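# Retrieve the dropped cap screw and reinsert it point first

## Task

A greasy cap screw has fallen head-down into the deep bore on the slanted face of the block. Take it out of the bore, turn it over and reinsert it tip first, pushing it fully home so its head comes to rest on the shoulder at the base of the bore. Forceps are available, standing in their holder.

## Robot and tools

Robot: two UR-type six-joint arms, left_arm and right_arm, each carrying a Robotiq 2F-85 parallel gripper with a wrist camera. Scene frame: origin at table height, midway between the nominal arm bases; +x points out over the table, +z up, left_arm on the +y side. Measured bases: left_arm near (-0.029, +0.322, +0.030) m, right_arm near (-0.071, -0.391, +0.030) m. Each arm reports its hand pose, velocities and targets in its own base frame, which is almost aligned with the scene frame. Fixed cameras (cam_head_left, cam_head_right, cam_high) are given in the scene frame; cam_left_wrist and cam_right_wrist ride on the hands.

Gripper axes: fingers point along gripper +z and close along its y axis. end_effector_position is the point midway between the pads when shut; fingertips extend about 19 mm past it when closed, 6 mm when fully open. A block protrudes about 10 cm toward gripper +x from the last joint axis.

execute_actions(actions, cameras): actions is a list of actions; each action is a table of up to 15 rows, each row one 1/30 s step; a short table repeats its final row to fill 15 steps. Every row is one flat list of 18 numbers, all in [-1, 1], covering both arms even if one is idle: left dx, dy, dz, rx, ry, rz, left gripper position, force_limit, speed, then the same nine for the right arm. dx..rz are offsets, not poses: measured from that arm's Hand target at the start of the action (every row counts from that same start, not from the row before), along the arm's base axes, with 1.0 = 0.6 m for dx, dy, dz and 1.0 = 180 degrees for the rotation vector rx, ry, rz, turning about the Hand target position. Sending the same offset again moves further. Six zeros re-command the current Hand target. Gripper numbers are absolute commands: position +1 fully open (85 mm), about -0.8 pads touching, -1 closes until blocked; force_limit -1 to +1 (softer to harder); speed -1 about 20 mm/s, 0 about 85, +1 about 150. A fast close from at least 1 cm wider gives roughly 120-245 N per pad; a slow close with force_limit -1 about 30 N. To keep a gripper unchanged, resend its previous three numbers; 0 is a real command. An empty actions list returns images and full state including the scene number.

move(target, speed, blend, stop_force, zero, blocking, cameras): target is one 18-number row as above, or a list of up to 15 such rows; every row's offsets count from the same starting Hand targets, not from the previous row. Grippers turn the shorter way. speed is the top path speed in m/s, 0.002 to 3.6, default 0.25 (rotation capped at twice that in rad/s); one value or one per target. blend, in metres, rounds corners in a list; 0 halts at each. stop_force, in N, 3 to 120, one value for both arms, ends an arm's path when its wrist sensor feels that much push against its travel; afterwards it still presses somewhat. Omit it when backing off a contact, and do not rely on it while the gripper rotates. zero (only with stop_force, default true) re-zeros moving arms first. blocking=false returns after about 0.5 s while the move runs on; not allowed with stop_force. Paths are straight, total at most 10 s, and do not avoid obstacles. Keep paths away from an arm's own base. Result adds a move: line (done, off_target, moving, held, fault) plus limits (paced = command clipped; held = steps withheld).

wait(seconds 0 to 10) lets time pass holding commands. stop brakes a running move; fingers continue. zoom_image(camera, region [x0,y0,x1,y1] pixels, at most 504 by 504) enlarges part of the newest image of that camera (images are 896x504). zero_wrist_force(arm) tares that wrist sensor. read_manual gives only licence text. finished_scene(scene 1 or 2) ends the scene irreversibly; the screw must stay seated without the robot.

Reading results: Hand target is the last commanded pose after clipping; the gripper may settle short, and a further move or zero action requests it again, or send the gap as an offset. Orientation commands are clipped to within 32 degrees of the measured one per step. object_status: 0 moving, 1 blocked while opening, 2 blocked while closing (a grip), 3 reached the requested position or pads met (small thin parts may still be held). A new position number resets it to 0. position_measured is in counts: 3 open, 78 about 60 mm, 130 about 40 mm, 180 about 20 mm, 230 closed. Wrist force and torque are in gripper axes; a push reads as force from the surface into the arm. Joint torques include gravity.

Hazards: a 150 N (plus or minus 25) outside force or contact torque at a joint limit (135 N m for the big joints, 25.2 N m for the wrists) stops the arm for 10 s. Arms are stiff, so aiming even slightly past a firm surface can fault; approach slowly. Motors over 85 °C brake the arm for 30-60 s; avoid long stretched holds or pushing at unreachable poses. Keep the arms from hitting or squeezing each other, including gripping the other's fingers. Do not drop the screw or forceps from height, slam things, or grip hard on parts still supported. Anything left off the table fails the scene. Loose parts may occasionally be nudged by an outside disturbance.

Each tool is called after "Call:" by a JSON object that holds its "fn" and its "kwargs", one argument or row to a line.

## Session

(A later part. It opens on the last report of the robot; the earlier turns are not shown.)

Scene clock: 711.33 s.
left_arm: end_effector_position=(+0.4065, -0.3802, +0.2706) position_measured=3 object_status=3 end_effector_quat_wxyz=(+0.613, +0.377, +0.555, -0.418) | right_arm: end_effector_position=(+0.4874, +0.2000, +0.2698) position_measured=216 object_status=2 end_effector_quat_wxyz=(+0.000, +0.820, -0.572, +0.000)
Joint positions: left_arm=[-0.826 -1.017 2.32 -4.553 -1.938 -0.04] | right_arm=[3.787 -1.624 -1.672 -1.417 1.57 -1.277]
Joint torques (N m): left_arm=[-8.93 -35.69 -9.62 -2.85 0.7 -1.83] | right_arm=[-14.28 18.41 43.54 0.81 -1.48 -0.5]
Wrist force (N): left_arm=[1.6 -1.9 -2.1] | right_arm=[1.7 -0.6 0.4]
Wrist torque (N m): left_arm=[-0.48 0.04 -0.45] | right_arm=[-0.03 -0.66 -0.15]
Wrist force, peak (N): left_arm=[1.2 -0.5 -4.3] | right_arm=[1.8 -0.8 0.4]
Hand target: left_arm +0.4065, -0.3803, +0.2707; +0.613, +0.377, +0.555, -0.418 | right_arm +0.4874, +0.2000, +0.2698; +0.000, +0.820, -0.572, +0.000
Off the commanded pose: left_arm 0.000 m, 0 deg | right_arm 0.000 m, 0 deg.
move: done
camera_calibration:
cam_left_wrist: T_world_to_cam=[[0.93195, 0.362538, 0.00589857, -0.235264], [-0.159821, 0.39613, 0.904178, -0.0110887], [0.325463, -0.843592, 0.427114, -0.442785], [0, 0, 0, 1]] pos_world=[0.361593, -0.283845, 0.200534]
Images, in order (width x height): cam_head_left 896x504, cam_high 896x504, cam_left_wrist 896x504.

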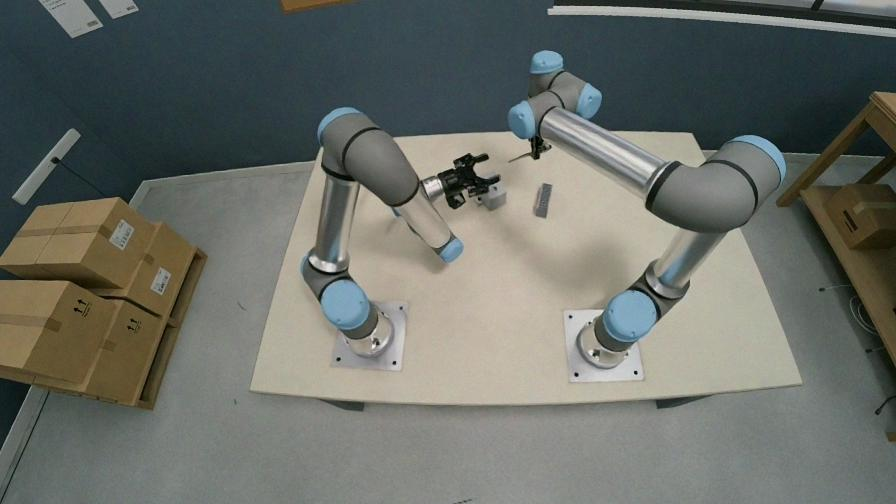

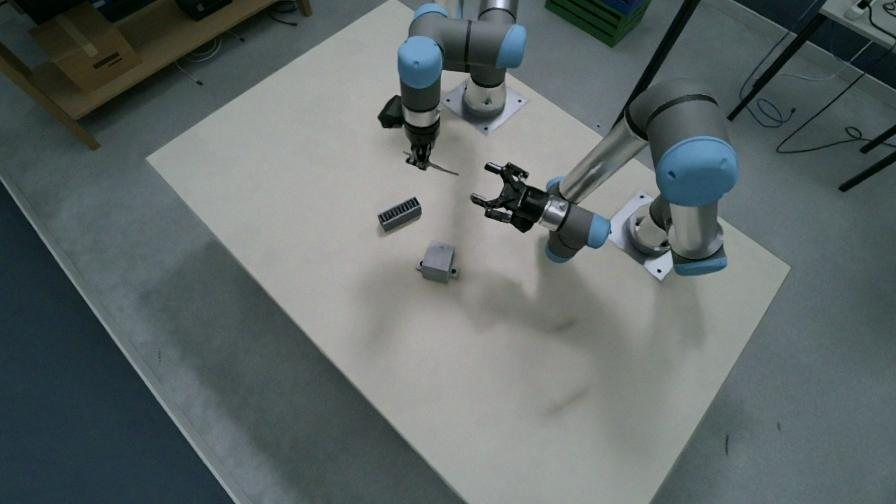

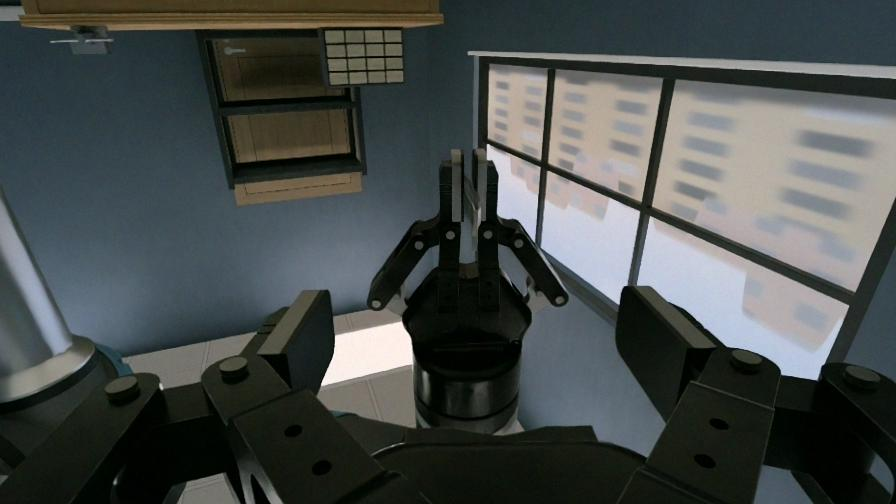

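Call:
{"fn": "move", "kwargs": {
  "target": [0.0607,-0.1377,-0.0008,0.0238,0.0093,0,1,1,1,0,0,0,0,0,0,-0.74,-1,-1],
  "speed": 0.05,
  "cameras": ["cam_left_wrist","cam_right_wrist","cam_high","cam_head_left"]
}}

Call:
{"fn": "zoom_image", "kwargs": {
  "camera": "cam_left_wrist",
  "region": [300, 60, 650, 410]
}}

Call:
{"fn": "zoom_image", "kwargs": {
  "camera": "cam_high",
  "region": [380, 120, 500, 220]
}}

Call:
{"fn": "zoom_image", "kwargs": {
  "camera": "cam_head_left",
  "region": [470, 110, 570, 190]
}}

Scene clock: 731.30 s.
left_arm: end_effector_position=(+0.4429, -0.4630, +0.2701) position_measured=3 object_status=3 end_effector_quat_wxyz=(+0.591, +0.394, +0.579, -0.402) | right_arm: end_effector_position=(+0.4874, +0.2000, +0.2698) position_measured=216 object_status=2 end_effector_quat_wxyz=(+0.000, +0.820, -0.572, +0.000)
Joint positions: left_arm=[-0.899 -1.002 2.137 -4.298 -1.867 -0.007] | right_arm=[3.787 -1.624 -1.672 -1.417 1.57 -1.277]
Joint torques (N m): left_arm=[9.44 -43.19 -3.76 -3.47 -2.29 -0.88] | right_arm=[-13.73 19.34 43.23 0.73 -1.4 0.02]
Wrist force (N): left_arm=[1.6 -1.5 -2.2] | right_arm=[1.3 -0.7 0.3]
Wrist torque (N m): left_arm=[-0.43 0.03 -0.46] | right_arm=[-0.05 -0.59 -0.16]
Wrist force, peak (N): left_arm=[1.5 -1.7 -3.0] | right_arm=[1.8 -0.8 0.5]
Hand target: left_arm +0.4429, -0.4629, +0.2702; +0.590, +0.394, +0.579, -0.402 | right_arm +0.4874, +0.2000, +0.2698; +0.000, +0.820, -0.572, +0.000
Off the commanded pose: left_arm 0.000 m, 0 deg | right_arm 0.000 m, 0 deg.
move: done
camera_calibration:
cam_left_wrist: T_world_to_cam=[[0.932122, 0.362095, 0.00588176, -0.239464], [-0.133057, 0.327327, 0.935496, -0.0241404], [0.336814, -0.87278, 0.353288, -0.522812], [0, 0, 0, 1]] pos_world=[0.396088, -0.36169, 0.208695]
cam_right_wrist: T_world_to_cam=[[-0.931845, -0.362837, -0.00375539, 0.531423], [-0.340882, 0.87182, 0.351751, -0.0921646], [-0.124354, 0.329057, -0.936086, 0.376495], [0, 0, 0, 1]] pos_world=[0.510605, 0.149282, 0.386847]
Images, in order (width x height): cam_head_left 896x504, cam_high 896x504, cam_left_wrist 896x504, cam_right_wrist 896x504.

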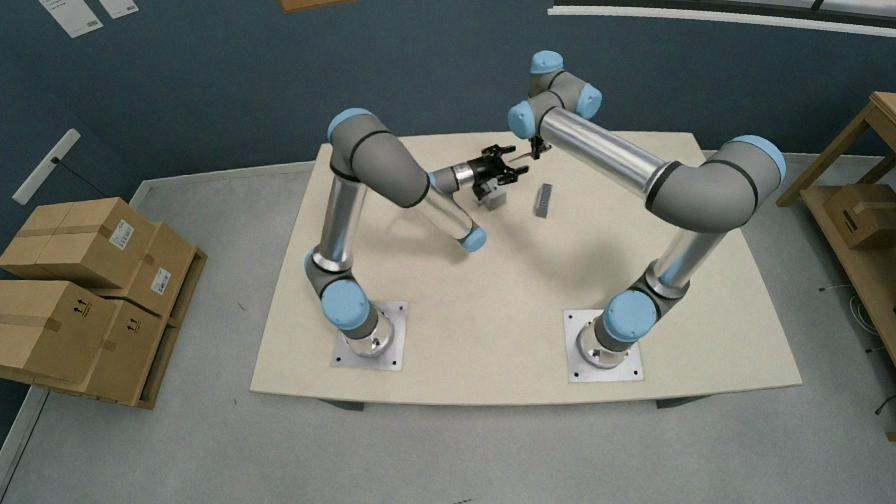

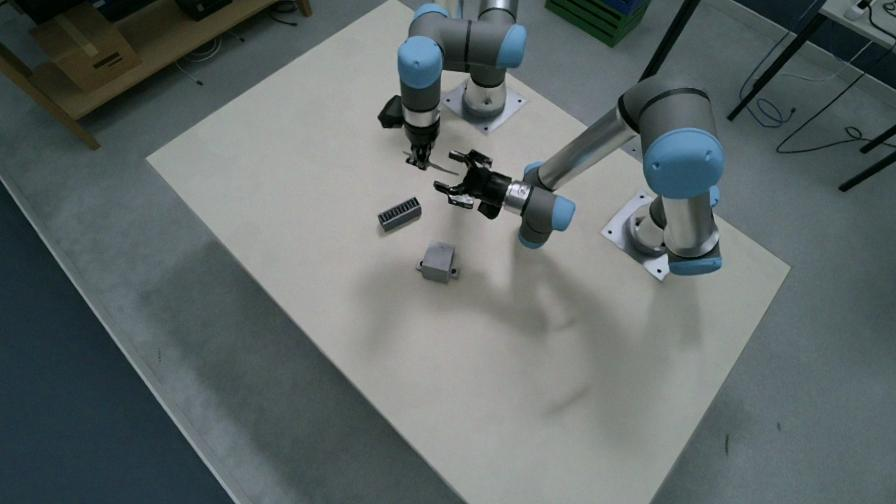

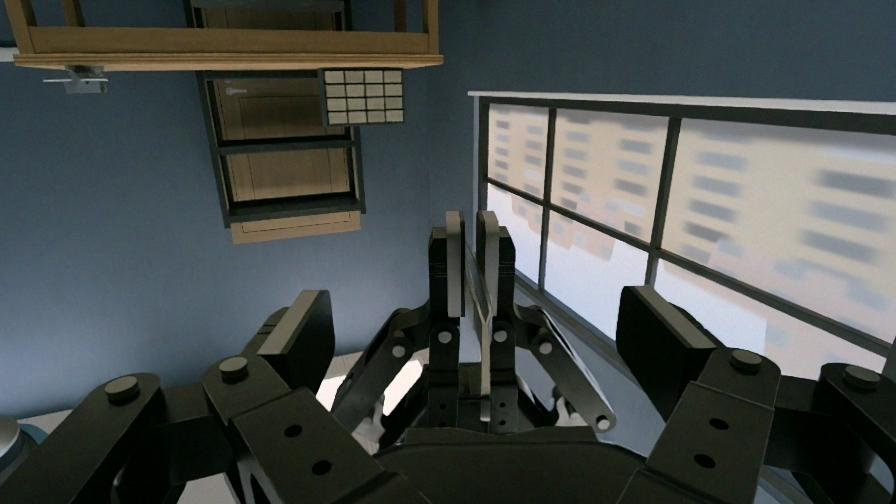

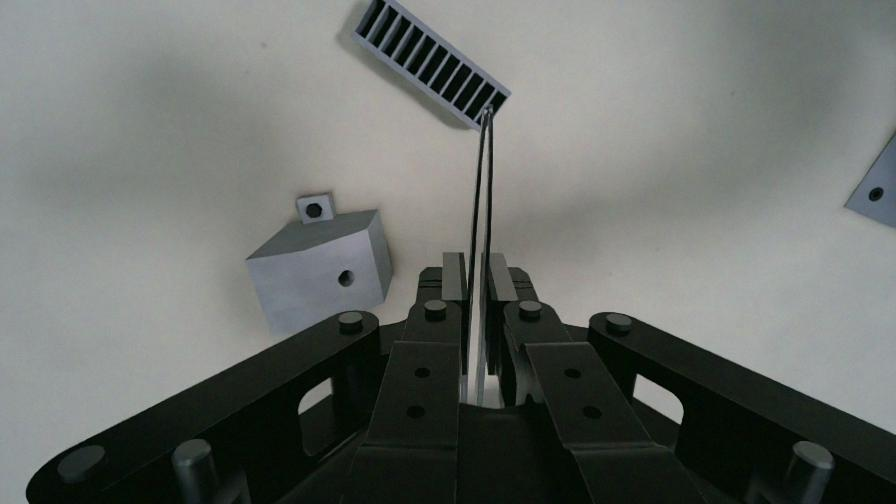

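Scaled by 1.440 from the camera's 896x504 image, which has a finer 1280x720 frame.

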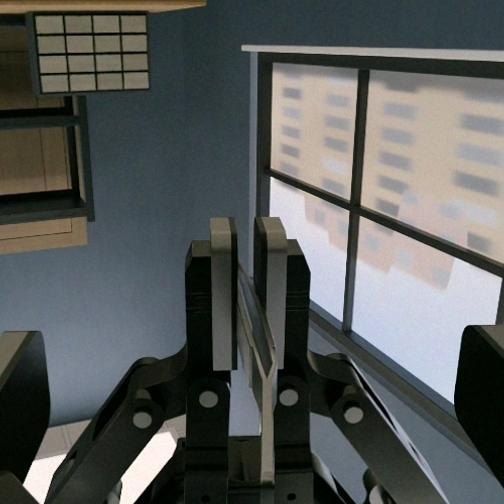

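Scaled by 4.200 from the camera's 896x504 image, which has a finer 1280x720 frame.

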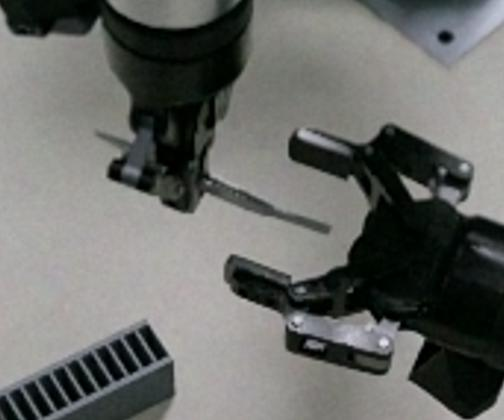

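Scaled by 5.040 from the camera's 896x504 image, which has a finer 1280x720 frame.

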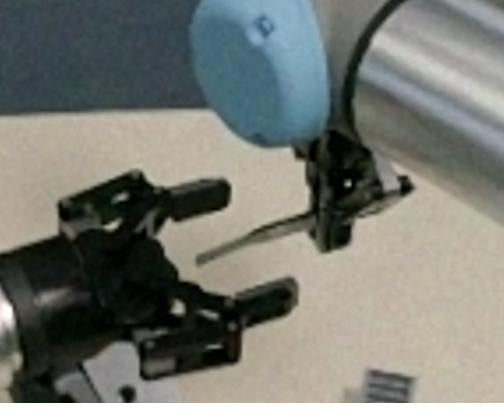

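Call:
{"fn": "move", "kwargs": {
  "target": [0,0,0,0,0,0,-0.72,-1,-1,0,0,0,0,0,0,-0.74,-1,-1]
}}

Call:
{"fn": "wait", "kwargs": {
  "seconds": 1,
  "cameras": ["cam_left_wrist","cam_right_wrist","cam_high","cam_head_left"]
}}

Call:
{"fn": "zoom_image", "kwargs": {
  "camera": "cam_left_wrist",
  "region": [300, 160, 650, 460]
}}

Call:
{"fn": "zoom_image", "kwargs": {
  "camera": "cam_high",
  "region": [380, 120, 500, 220]
}}

Scene clock: 743.93 s.
left_arm: end_effector_position=(+0.4430, -0.4628, +0.2702) position_measured=216 object_status=2 end_effector_quat_wxyz=(+0.591, +0.394, +0.579, -0.402) | right_arm: end_effector_position=(+0.4874, +0.2000, +0.2698) position_measured=216 object_status=2 end_effector_quat_wxyz=(+0.000, +0.820, -0.572, +0.000)
Joint positions: left_arm=[-0.898 -1.002 2.137 -4.298 -1.867 -0.007] | right_arm=[3.787 -1.624 -1.672 -1.417 1.57 -1.277]
Joint torques (N m): left_arm=[-4.3 -44.65 -2.62 -2.48 -1.92 -1.66] | right_arm=[-13.26 19.36 43.3 6.55 -1.4 0.93]
Wrist force (N): left_arm=[3.2 12.3 -1.3] | right_arm=[1.0 13.9 0.3]
Wrist torque (N m): left_arm=[-1.08 0.02 -0.52] | right_arm=[0.04 -0.62 -0.31]
Wrist force, peak (N): left_arm=[3.0 12.5 -1.1] | right_arm=[0.6 14.1 -0.7]
Hand target: left_arm +0.4429, -0.4629, +0.2702; +0.590, +0.394, +0.579, -0.402 | right_arm +0.4874, +0.2000, +0.2698; +0.000, +0.820, -0.572, +0.000
Off the commanded pose: left_arm 0.000 m, 0 deg | right_arm 0.000 m, 0 deg.
move: done

Scene clock: 744.93 s.
left_arm: end_effector_position=(+0.4429, -0.4629, +0.2702) position_measured=216 object_status=2 end_effector_quat_wxyz=(+0.590, +0.394, +0.579, -0.402) | right_arm: end_effector_position=(+0.4874, +0.2000, +0.2698) position_measured=216 object_status=2 end_effector_quat_wxyz=(+0.000, +0.820, -0.572, +0.000)
Joint positions: left_arm=[-0.898 -1.002 2.137 -4.298 -1.867 -0.007] | right_arm=[3.787 -1.624 -1.672 -1.417 1.57 -1.277]
Joint torques (N m): left_arm=[-18.5 -46.21 -4.07 -2.73 -2.19 -1.33] | right_arm=[-13.17 19.76 43.82 7.39 -1.32 1.07]
Wrist force (N): left_arm=[2.9 12.8 -1.7] | right_arm=[1.5 14.3 0.1]
Wrist torque (N m): left_arm=[-1.08 0.03 -0.52] | right_arm=[0.03 -0.63 -0.32]
Wrist force, peak (N): left_arm=[3.1 12.8 -1.4] | right_arm=[1.3 14.6 -0.6]
Hand target: left_arm +0.4429, -0.4629, +0.2702; +0.590, +0.394, +0.579, -0.402 | right_arm +0.4874, +0.2000, +0.2698; +0.000, +0.820, -0.572, +0.000
Tool commands: left_gripper/position=-0.72 left_gripper/force_limit=-1.0 left_gripper/speed=-1.0 right_gripper/position=-0.74 right_gripper/force_limit=-1.0 right_gripper/speed=-1.0
Off the commanded pose: left_arm 0.000 m, 0 deg | right_arm 0.000 m, 0 deg.
wait: 1.00 s; at rest by 0.17 s
camera_calibration:
cam_left_wrist: T_world_to_cam=[[0.932139, 0.362054, 0.0057606, -0.239497], [-0.132969, 0.327456, 0.935463, -0.024248], [0.336802, -0.872748, 0.353377, -0.522763], [0, 0, 0, 1]] pos_world=[0.396088, -0.361589, 0.208795]
cam_right_wrist: T_world_to_cam=[[-0.931845, -0.362837, -0.00375539, 0.531423], [-0.340882, 0.87182, 0.351751, -0.0921646], [-0.124354, 0.329057, -0.936086, 0.376495], [0, 0, 0, 1]] pos_world=[0.510605, 0.149282, 0.386847]
Images, in order (width x height): cam_head_left 896x504, cam_high 896x504, cam_left_wrist 896x504, cam_right_wrist 896x504.

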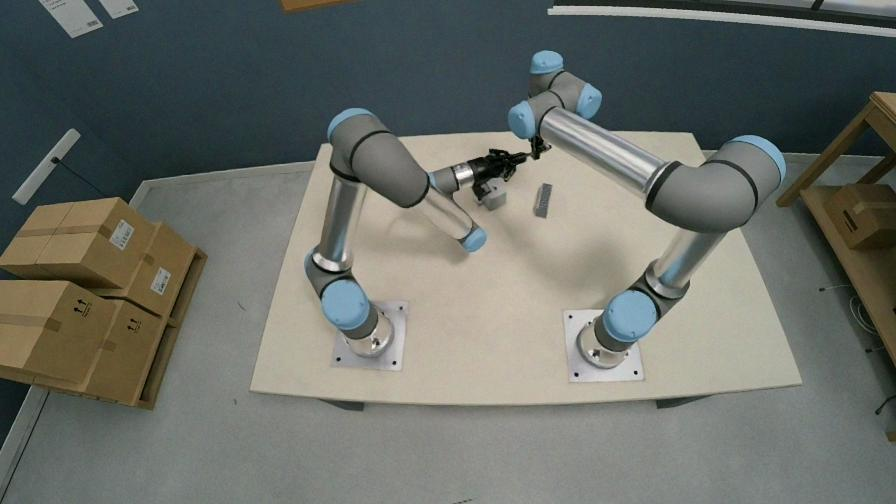

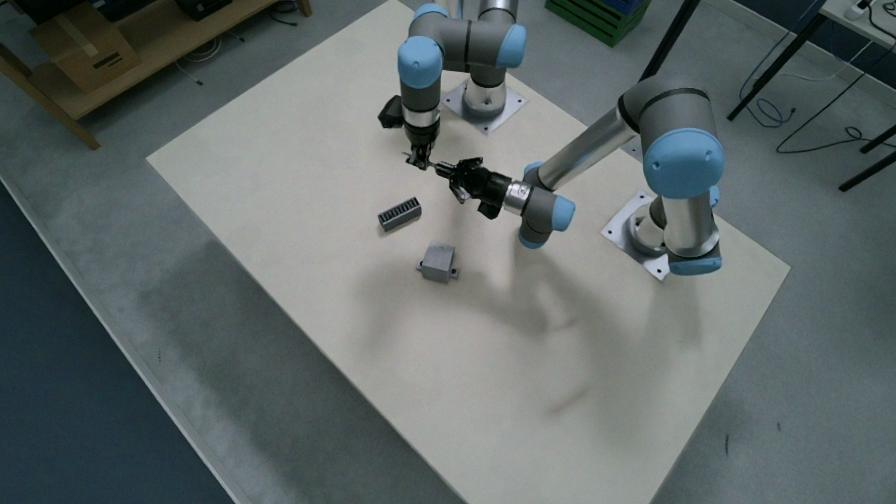

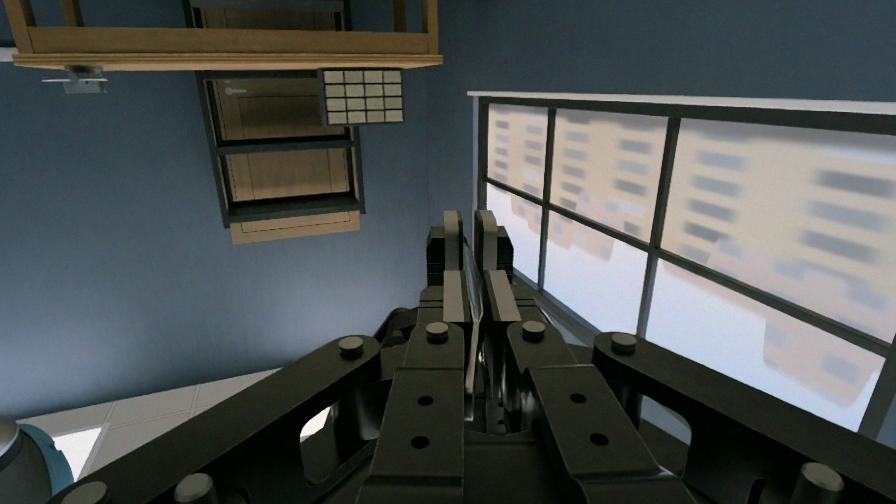

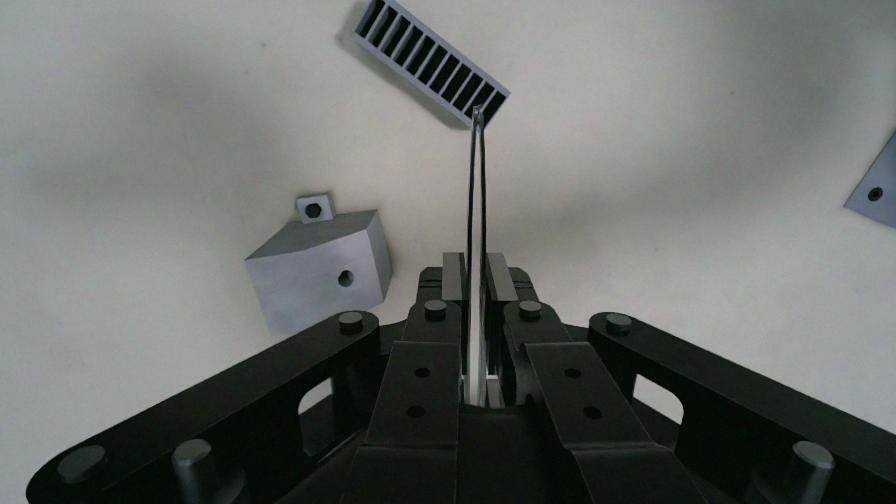

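Scaled by 1.440 from the camera's 896x504 image, which has a finer 1280x720 frame.

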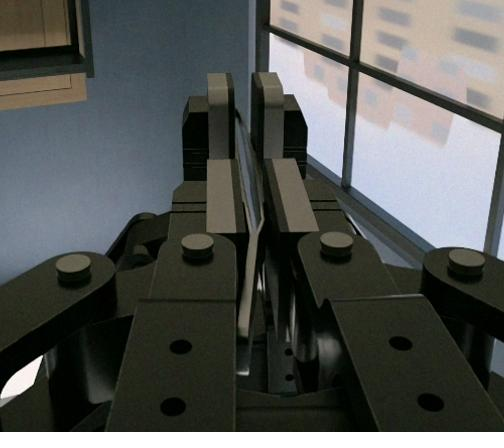

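Scaled by 4.200 from the camera's 896x504 image, which has a finer 1280x720 frame.

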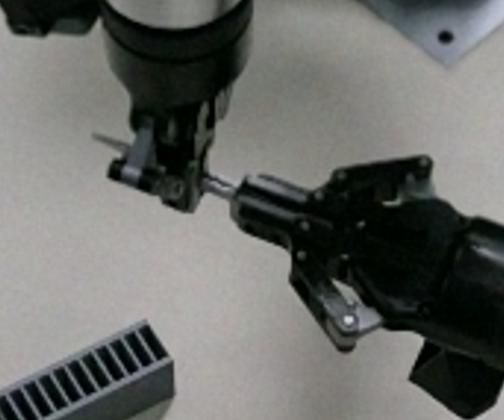

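Call:
{"fn": "move", "kwargs": {
  "target": [0,0,0,0,0,0,-0.4,-1,-1,0,0,0,0,0,0,-0.74,-1,-1]
}}

Call:
{"fn": "move", "kwargs": {
  "target": [0.0067,-0.0098,0,0,0,0,-0.4,-1,-1,0,0,0,0,0,0,-0.74,-1,-1],
  "speed": 0.02,
  "stop_force": 4
}}

Call:
{"fn": "move", "kwargs": {
  "target": [0,0,0,0,0,0,-0.73,-1,-1,0,0,0,0,0,0,-0.74,-1,-1]
}}

Call:
{"fn": "wait", "kwargs": {
  "seconds": 1,
  "cameras": ["cam_left_wrist","cam_right_wrist","cam_high"]
}}

Call:
{"fn": "zoom_image", "kwargs": {
  "camera": "cam_high",
  "region": [380, 120, 500, 220]
}}

Call:
{"fn": "zoom_image", "kwargs": {
  "camera": "cam_left_wrist",
  "region": [300, 160, 650, 460]
}}

Scene clock: 751.90 s.
left_arm: end_effector_position=(+0.4429, -0.4629, +0.2702) position_measured=179 object_status=0 end_effector_quat_wxyz=(+0.590, +0.394, +0.579, -0.402) | right_arm: end_effector_position=(+0.4874, +0.2000, +0.2698) position_measured=216 object_status=2 end_effector_quat_wxyz=(+0.000, +0.820, -0.572, +0.000)
Joint positions: left_arm=[-0.898 -1.002 2.137 -4.298 -1.867 -0.007] | right_arm=[3.787 -1.624 -1.672 -1.417 1.57 -1.277]
Joint torques (N m): left_arm=[9.29 -43.88 -6.03 -3.32 -1.7 -0.2] | right_arm=[-9.99 19.76 42.02 0.72 -1.36 1.51]
Wrist force (N): left_arm=[1.9 -1.5 -1.8] | right_arm=[1.3 -1.3 0.5]
Wrist torque (N m): left_arm=[-0.43 0.02 -0.46] | right_arm=[-0.14 -0.59 -0.16]
Wrist force, peak (N): left_arm=[3.3 13.2 -1.5] | right_arm=[1.5 14.8 -0.6]
Hand target: left_arm +0.4429, -0.4629, +0.2702; +0.590, +0.394, +0.579, -0.402 | right_arm +0.4874, +0.2000, +0.2698; +0.000, +0.820, -0.572, +0.000
Off the commanded pose: left_arm 0.000 m, 0 deg | right_arm 0.000 m, 0 deg.
move: done

Scene clock: 753.40 s.
left_arm: end_effector_position=(+0.4469, -0.4688, +0.2702) position_measured=179 object_status=3 end_effector_quat_wxyz=(+0.590, +0.394, +0.579, -0.402) | right_arm: end_effector_position=(+0.4874, +0.2000, +0.2698) position_measured=216 object_status=2 end_effector_quat_wxyz=(+0.000, +0.820, -0.572, +0.000)
Joint positions: left_arm=[-0.9 -0.994 2.118 -4.286 -1.866 -0.007] | right_arm=[3.787 -1.624 -1.672 -1.417 1.57 -1.277]
Joint torques (N m): left_arm=[-1.78 -46.96 -3.38 -3.52 -0.43 1.04] | right_arm=[-8.47 20.13 38.22 0.77 -1.35 1.77]
Wrist force (N): left_arm=[2.0 -1.5 -2.3] | right_arm=[1.5 -1.5 0.6]
Wrist torque (N m): left_arm=[-0.43 0.01 -0.45] | right_arm=[-0.18 -0.63 -0.15]
Wrist force, peak (N): left_arm=[2.2 -1.7 -2.1] | right_arm=[1.5 -1.5 0.6]
Hand target: left_arm +0.4469, -0.4688, +0.2702; +0.590, +0.394, +0.579, -0.402 | right_arm +0.4874, +0.2000, +0.2698; +0.000, +0.820, -0.572, +0.000
Off the commanded pose: left_arm 0.000 m, 0 deg | right_arm 0.000 m, 0 deg.
move: done

Scene clock: 754.37 s.
left_arm: end_effector_position=(+0.4469, -0.4688, +0.2702) position_measured=216 object_status=0 end_effector_quat_wxyz=(+0.590, +0.394, +0.579, -0.402) | right_arm: end_effector_position=(+0.4874, +0.2000, +0.2698) position_measured=216 object_status=2 end_effector_quat_wxyz=(+0.000, +0.820, -0.572, +0.000)
Joint positions: left_arm=[-0.9 -0.994 2.118 -4.286 -1.866 -0.007] | right_arm=[3.787 -1.624 -1.672 -1.417 1.57 -1.277]
Joint torques (N m): left_arm=[2.25 -47.29 -3.77 -3.24 -0.58 1.04] | right_arm=[-7.75 19.46 35.61 0.88 -1.23 1.85]
Wrist force (N): left_arm=[2.1 -4.5 -2.5] | right_arm=[2.1 -4.7 0.7]
Wrist torque (N m): left_arm=[-0.27 0.03 -0.44] | right_arm=[-0.16 -0.63 -0.13]
Wrist force, peak (N): left_arm=[1.4 -5.0 -2.7] | right_arm=[2.1 -4.9 0.9]
Hand target: left_arm +0.4469, -0.4688, +0.2702; +0.590, +0.394, +0.579, -0.402 | right_arm +0.4874, +0.2000, +0.2698; +0.000, +0.820, -0.572, +0.000
Off the commanded pose: left_arm 0.000 m, 0 deg | right_arm 0.000 m, 0 deg.
move: done

Scene clock: 755.37 s.
left_arm: end_effector_position=(+0.4469, -0.4688, +0.2702) position_measured=216 object_status=2 end_effector_quat_wxyz=(+0.590, +0.394, +0.579, -0.402) | right_arm: end_effector_position=(+0.4874, +0.2000, +0.2698) position_measured=216 object_status=2 end_effector_quat_wxyz=(+0.000, +0.820, -0.572, +0.000)
Joint positions: left_arm=[-0.9 -0.994 2.118 -4.286 -1.866 -0.007] | right_arm=[3.787 -1.624 -1.672 -1.417 1.57 -1.277]
Joint torques (N m): left_arm=[7.74 -46.41 -5.12 -2.44 1.73 1.11] | right_arm=[-6.6 20.05 33.3 0.74 -1.28 1.89]
Wrist force (N): left_arm=[2.6 -4.5 -2.6] | right_arm=[2.1 -4.7 0.8]
Wrist torque (N m): left_arm=[-0.28 -0.01 -0.44] | right_arm=[-0.15 -0.63 -0.14]
Wrist force, peak (N): left_arm=[1.7 -5.1 -2.9] | right_arm=[2.0 -5.0 0.9]
Hand target: left_arm +0.4469, -0.4688, +0.2702; +0.590, +0.394, +0.579, -0.402 | right_arm +0.4874, +0.2000, +0.2698; +0.000, +0.820, -0.572, +0.000
Tool commands: left_gripper/position=-0.73 left_gripper/force_limit=-1.0 left_gripper/speed=-1.0 right_gripper/position=-0.74 right_gripper/force_limit=-1.0 right_gripper/speed=-1.0
Off the commanded pose: left_arm 0.000 m, 0 deg | right_arm 0.000 m, 0 deg.
wait: 1.00 s; at rest by 0.17 s
camera_calibration:
cam_left_wrist: T_world_to_cam=[[0.932139, 0.362054, 0.0057606, -0.241089], [-0.132969, 0.327456, 0.935463, -0.0217841], [0.336802, -0.872748, 0.353377, -0.529259], [0, 0, 0, 1]] pos_world=[0.400088, -0.367489, 0.208795]
cam_right_wrist: T_world_to_cam=[[-0.93185, -0.362825, -0.00378937, 0.531436], [-0.340872, 0.871791, 0.351833, -0.0921973], [-0.12435, 0.329147, -0.936055, 0.376468], [0, 0, 0, 1]] pos_world=[0.510605, 0.149282, 0.386847]
Images, in order (width x height): cam_high 896x504, cam_left_wrist 896x504, cam_right_wrist 896x504.

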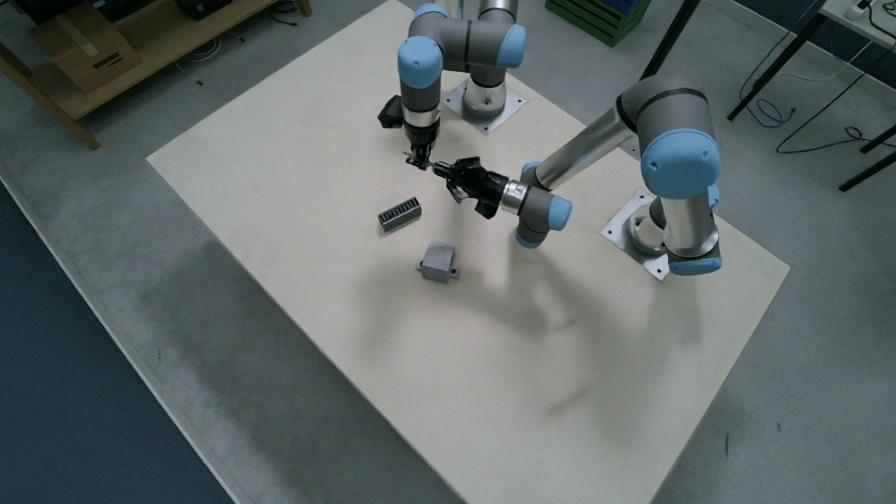

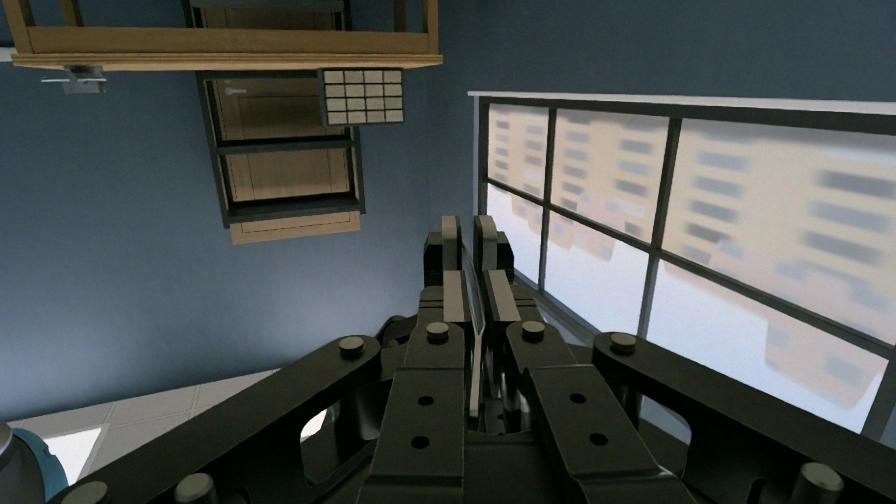

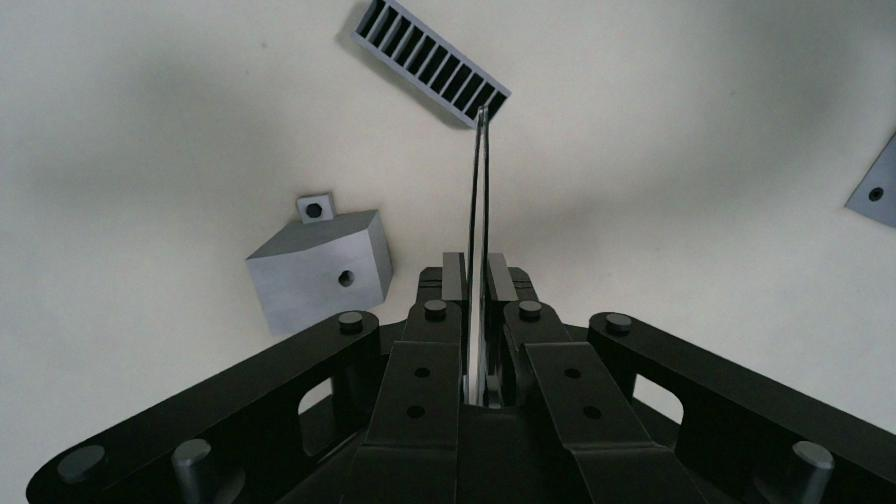

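Scaled by 4.200 from the camera's 896x504 image, which has a finer 1280x720 frame.

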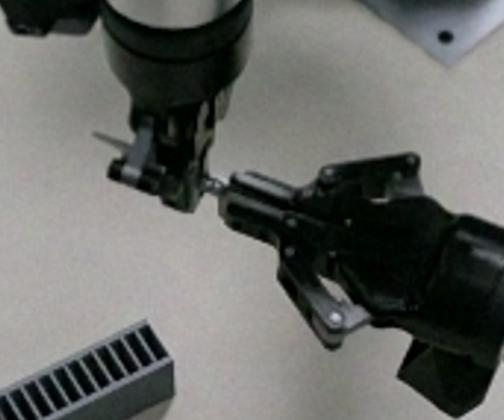

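Scaled by 1.440 from the camera's 896x504 image, which has a finer 1280x720 frame.

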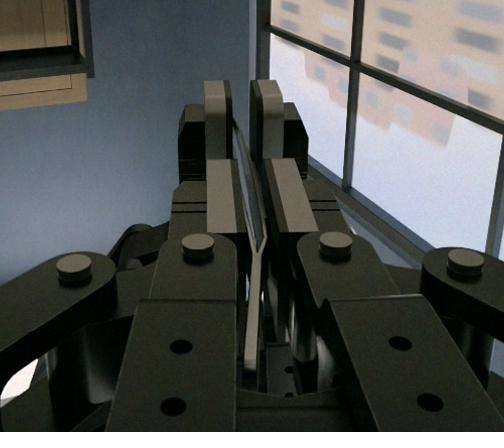

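Call:
{"fn": "move", "kwargs": {
  "target": [
    [0,0,0,0,0,0,-0.73,-1,-1,0,0,0,0,0,0,-0.3,-1,-1],
    [0,0,0,0,0,0,-0.73,-1,-1,0,0,0.15,0,0,0,0.3,-1,-1]
  ],
  "speed": 0.1
}}

Call:
{"fn": "move", "kwargs": {
  "target": [0,0,0,0,0,0,-0.73,-1,-1,0.0,-0.1,0.1,0,0,0,0.3,-1,-1],
  "speed": 0.2,
  "cameras": ["cam_left_wrist","cam_high","cam_right_wrist"]
}}

Call:
{"fn": "zoom_image", "kwargs": {
  "camera": "cam_high",
  "region": [380, 120, 500, 220]
}}

Call:
{"fn": "zoom_image", "kwargs": {
  "camera": "cam_left_wrist",
  "region": [380, 160, 580, 460]
}}

Scene clock: 764.23 s.
left_arm: end_effector_position=(+0.4469, -0.4688, +0.2702) position_measured=216 object_status=2 end_effector_quat_wxyz=(+0.590, +0.394, +0.579, -0.402) | right_arm: end_effector_position=(+0.4874, +0.2000, +0.3598) position_measured=91 object_status=0 end_effector_quat_wxyz=(+0.000, +0.820, -0.572, +0.000)
Joint positions: left_arm=[-0.9 -0.994 2.118 -4.286 -1.866 -0.007] | right_arm=[3.787 -1.615 -1.45 -1.647 1.57 -1.277]
Joint torques (N m): left_arm=[8.06 -40.17 -18.75 -1.49 -1.86 1.24] | right_arm=[1.62 31.42 43.71 0.82 1.92 -0.83]
Wrist force (N): left_arm=[2.2 -1.7 -2.1] | right_arm=[1.3 -1.5 0.4]
Wrist torque (N m): left_arm=[-0.46 0.03 -0.45] | right_arm=[-0.17 -0.59 -0.16]
Wrist force, peak (N): left_arm=[1.5 -5.1 -2.8] | right_arm=[2.3 -5.0 1.1]
Hand target: left_arm +0.4469, -0.4688, +0.2702; +0.590, +0.394, +0.579, -0.402 | right_arm +0.4874, +0.2000, +0.3598; +0.000, +0.820, -0.572, +0.000
Off the commanded pose: left_arm 0.000 m, 0 deg | right_arm 0.000 m, 0 deg.
move: done

Scene clock: 765.13 s.
left_arm: end_effector_position=(+0.4469, -0.4688, +0.2702) position_measured=216 object_status=2 end_effector_quat_wxyz=(+0.590, +0.394, +0.579, -0.402) | right_arm: end_effector_position=(+0.4875, +0.1400, +0.4198) position_measured=91 object_status=3 end_effector_quat_wxyz=(+0.000, +0.820, -0.572, +0.001)
Joint positions: left_arm=[-0.9 -0.994 2.118 -4.286 -1.866 -0.007] | right_arm=[3.688 -1.589 -1.323 -1.801 1.57 -1.376]
Joint torques (N m): left_arm=[6.69 -40.24 -19.01 -1.59 -1.56 1.48] | right_arm=[5.24 20.24 24.23 1.64 1.98 1.07]
Wrist force (N): left_arm=[2.2 -1.5 -2.2] | right_arm=[1.6 -1.5 -0.2]
Wrist torque (N m): left_arm=[-0.42 0.00 -0.45] | right_arm=[-0.19 -0.64 -0.18]
Wrist force, peak (N): left_arm=[2.4 -1.6 -2.3] | right_arm=[3.6 -1.4 -1.4]
Hand target: left_arm +0.4469, -0.4688, +0.2702; +0.590, +0.394, +0.579, -0.402 | right_arm +0.4874, +0.1400, +0.4198; +0.000, +0.820, -0.572, +0.000
Off the commanded pose: left_arm 0.000 m, 0 deg | right_arm 0.000 m, 0 deg.
move: done
camera_calibration:
cam_left_wrist: T_world_to_cam=[[0.932139, 0.362054, 0.0057606, -0.241183], [-0.132969, 0.327456, 0.935463, -0.0217708], [0.336802, -0.872748, 0.353377, -0.529293], [0, 0, 0, 1]] pos_world=[0.400188, -0.367489, 0.208795]
cam_right_wrist: T_world_to_cam=[[-0.931905, -0.362682, -0.00393106, 0.510327], [-0.340793, 0.871848, 0.351769, -0.0926763], [-0.124153, 0.329155, -0.936079, 0.536535], [0, 0, 0, 1]] pos_world=[0.510605, 0.0892827, 0.536846]
Images, in order (width x height): cam_high 896x504, cam_left_wrist 896x504, cam_right_wrist 896x504.

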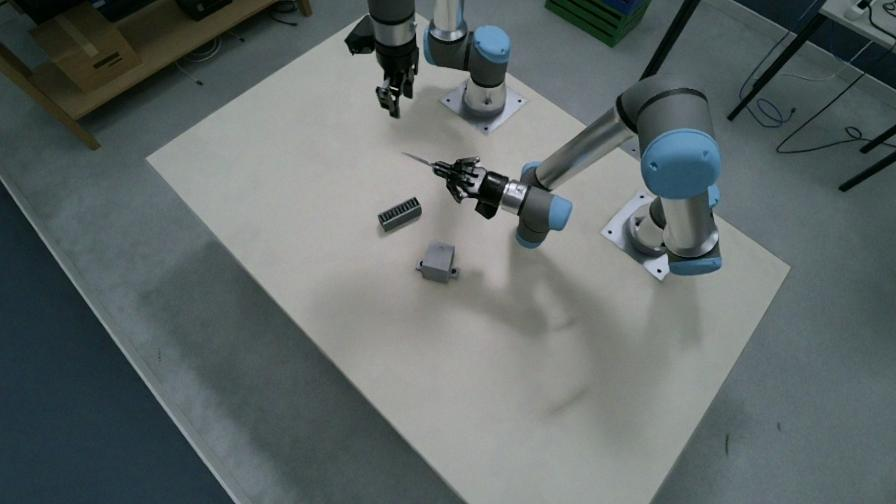

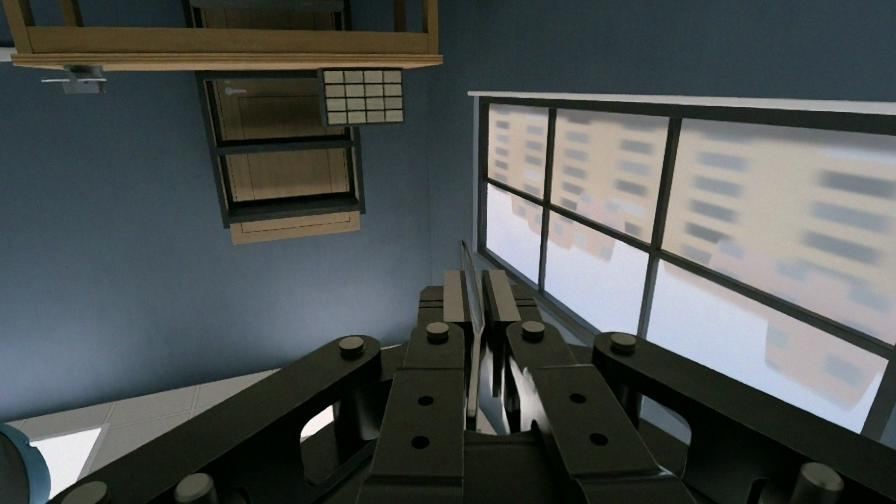

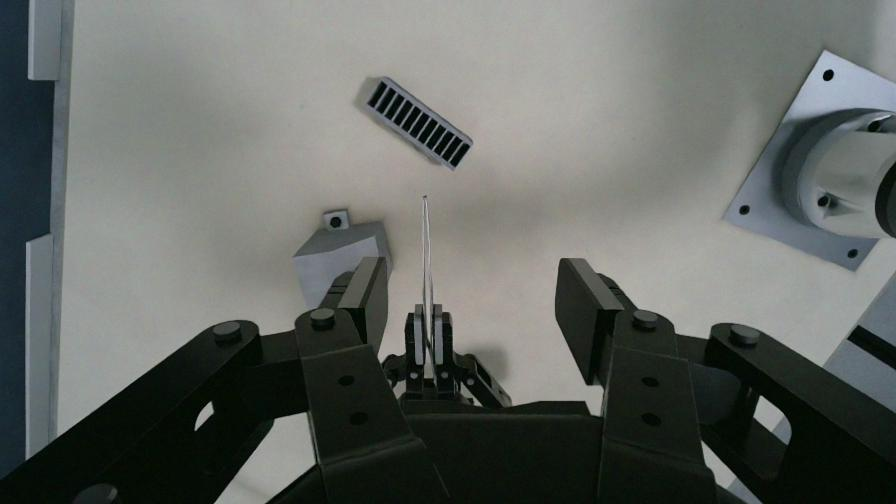

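Scaled by 4.200 from the camera's 896x504 image, which has a finer 1280x720 frame.

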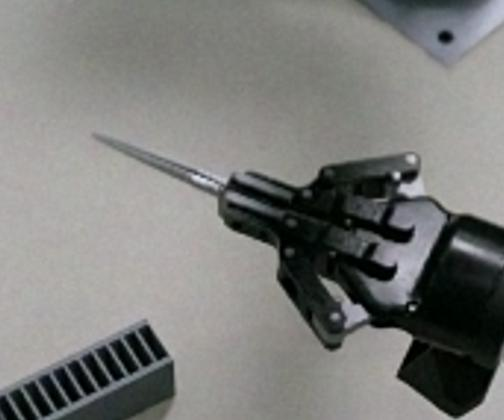

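Scaled by 1.680 from the camera's 896x504 image, which has a finer 1280x720 frame.

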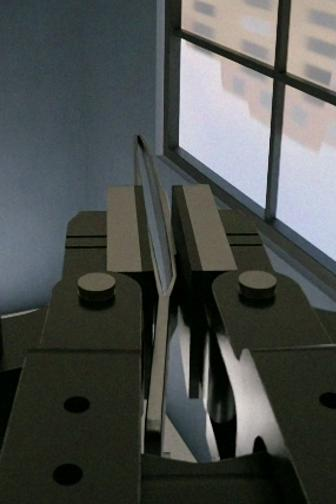

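Call:
{"fn": "move", "kwargs": {
  "target": [
    [0,0,0.03,0.1135,0.3317,0.5012,-0.73,-1,-1,0.0,0,0,0,0,0,0.3,-1,-1],
    [0,0.055,-0.16,0.1135,0.3317,0.5012,-0.73,-1,-1,0.154,0.323,-0.15,0,0,0.558,0.3,-1,-1],
    [0,0.055,-0.16,0.1135,0.3317,0.5012,-0.73,-1,-1,0.154,0.323,-0.341,0,0,0.558,0.3,-1,-1]
  ],
  "speed": 0.2,
  "cameras": ["cam_left_wrist","cam_high","cam_right_wrist"]
}}

Scene clock: 792.60 s.
left_arm: end_effector_position=(+0.4470, -0.4358, +0.1742) position_measured=216 object_status=2 end_effector_quat_wxyz=(+0.291, -0.252, +0.919, +0.079) | right_arm: end_effector_position=(+0.5799, +0.3338, +0.2693) position_measured=91 object_status=3 end_effector_quat_wxyz=(+0.000, +0.965, +0.264, +0.001)
Joint positions: left_arm=[-1.235 -1.249 1.691 -1.875 -0.971 -1.813] | right_arm=[3.865 -1.968 -1.245 -1.498 1.571 -2.953]
Joint torques (N m): left_arm=[-2.38 -49.08 -31.97 -1.22 2.96 -0.67] | right_arm=[-14.47 49.38 20.47 4.16 -1.74 -2.58]
Wrist force (N): left_arm=[1.5 -1.6 0.5] | right_arm=[1.3 -1.3 0.3]
Wrist torque (N m): left_arm=[-0.29 0.01 -0.34] | right_arm=[-0.14 -0.58 -0.17]
Wrist force, peak (N): left_arm=[2.3 -1.8 -2.2] | right_arm=[1.4 -1.3 2.9]
Hand target: left_arm +0.4469, -0.4358, +0.1742; +0.291, -0.252, +0.919, +0.079 | right_arm +0.5798, +0.3338, +0.2692; +0.000, +0.965, +0.264, +0.001 (not the last commanded pose)
Off the commanded pose: left_arm 0.000 m, 0 deg | right_arm 0.054 m, 0 deg.
move: off_target (right_arm; path cut at 10 s); path passed 2 of 3 targets
camera_calibration:
cam_left_wrist: T_world_to_cam=[[-0.502739, 0.864437, -0.00170439, 0.609013], [0.499404, 0.292051, 0.81566, -0.219939], [0.705584, 0.409212, -0.578529, 0.0895357], [0, 0, 0, 1]] pos_world=[0.352838, -0.498859, 0.232233]
cam_right_wrist: T_world_to_cam=[[0.525734, -0.850641, -0.00373883, -0.0162918], [-0.795562, -0.493239, 0.351846, 0.542153], [-0.301139, -0.182003, -0.93605, 0.616593], [0, 0, 0, 1]] pos_world=[0.625561, 0.365774, 0.386347]
Images, in order (width x height): cam_high 896x504, cam_left_wrist 896x504, cam_right_wrist 896x504.

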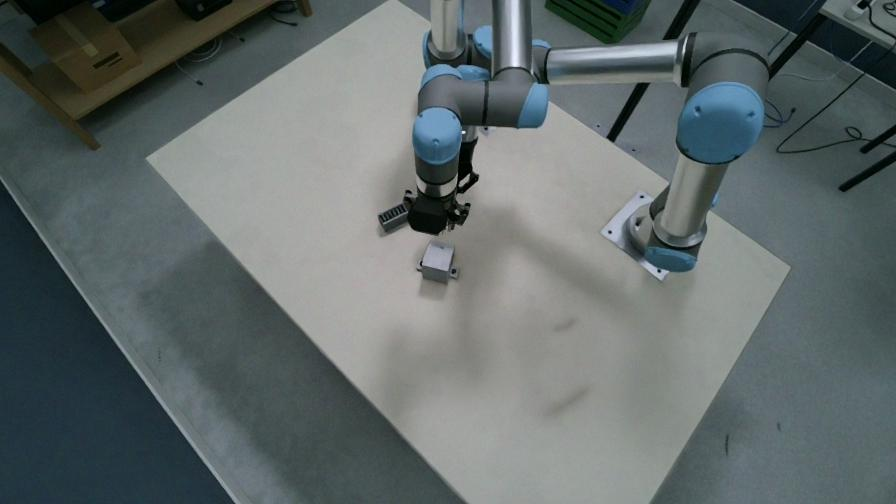

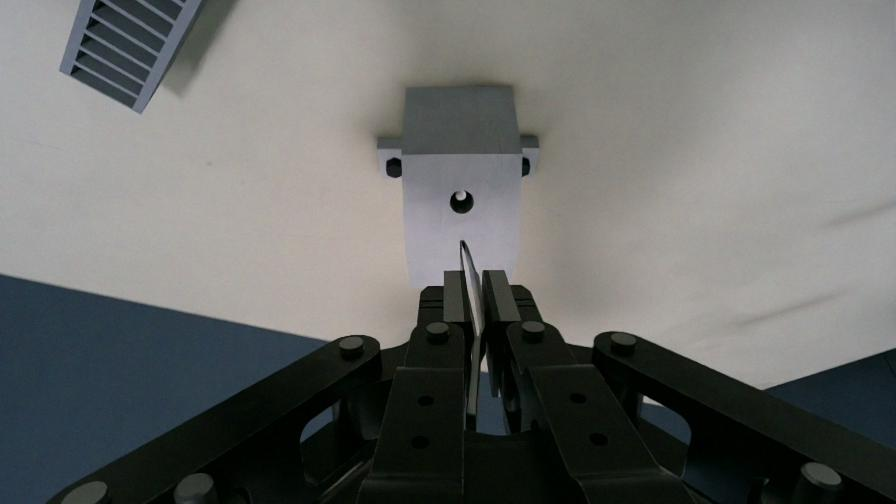

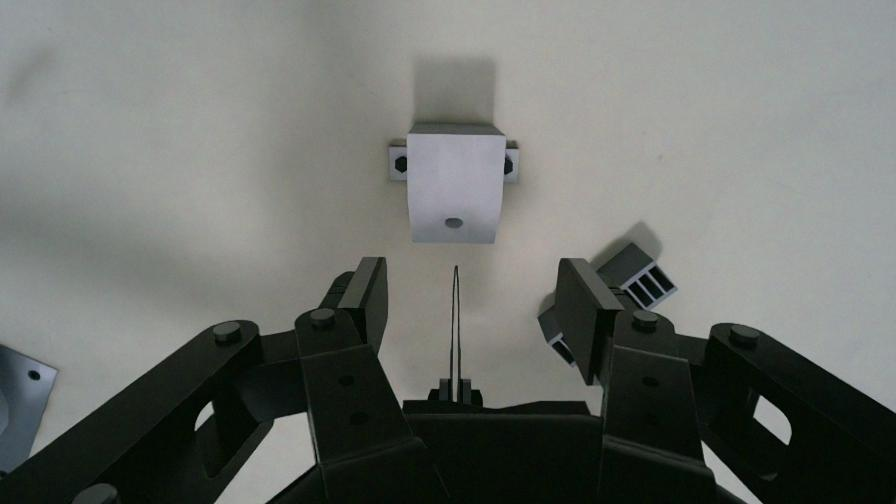

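Call:
{"fn": "zoom_image", "kwargs": {
  "camera": "cam_left_wrist",
  "region": [420, 170, 510, 260]
}}

Call:
{"fn": "zoom_image", "kwargs": {
  "camera": "cam_right_wrist",
  "region": [400, 200, 520, 410]
}}

Scaled by 5.600 from the camera's 896x504 image, which has a finer 1280x720 frame.

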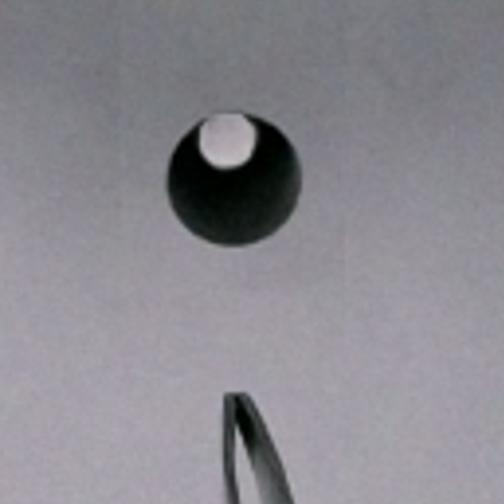

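Scaled by 2.400 from the camera's 896x504 image, which has a finer 1280x720 frame.

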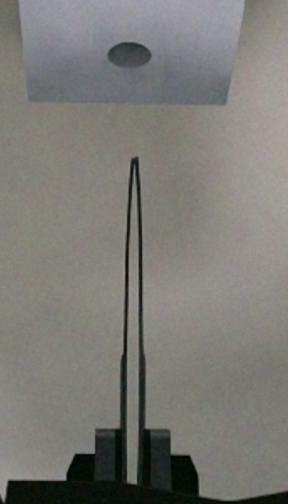

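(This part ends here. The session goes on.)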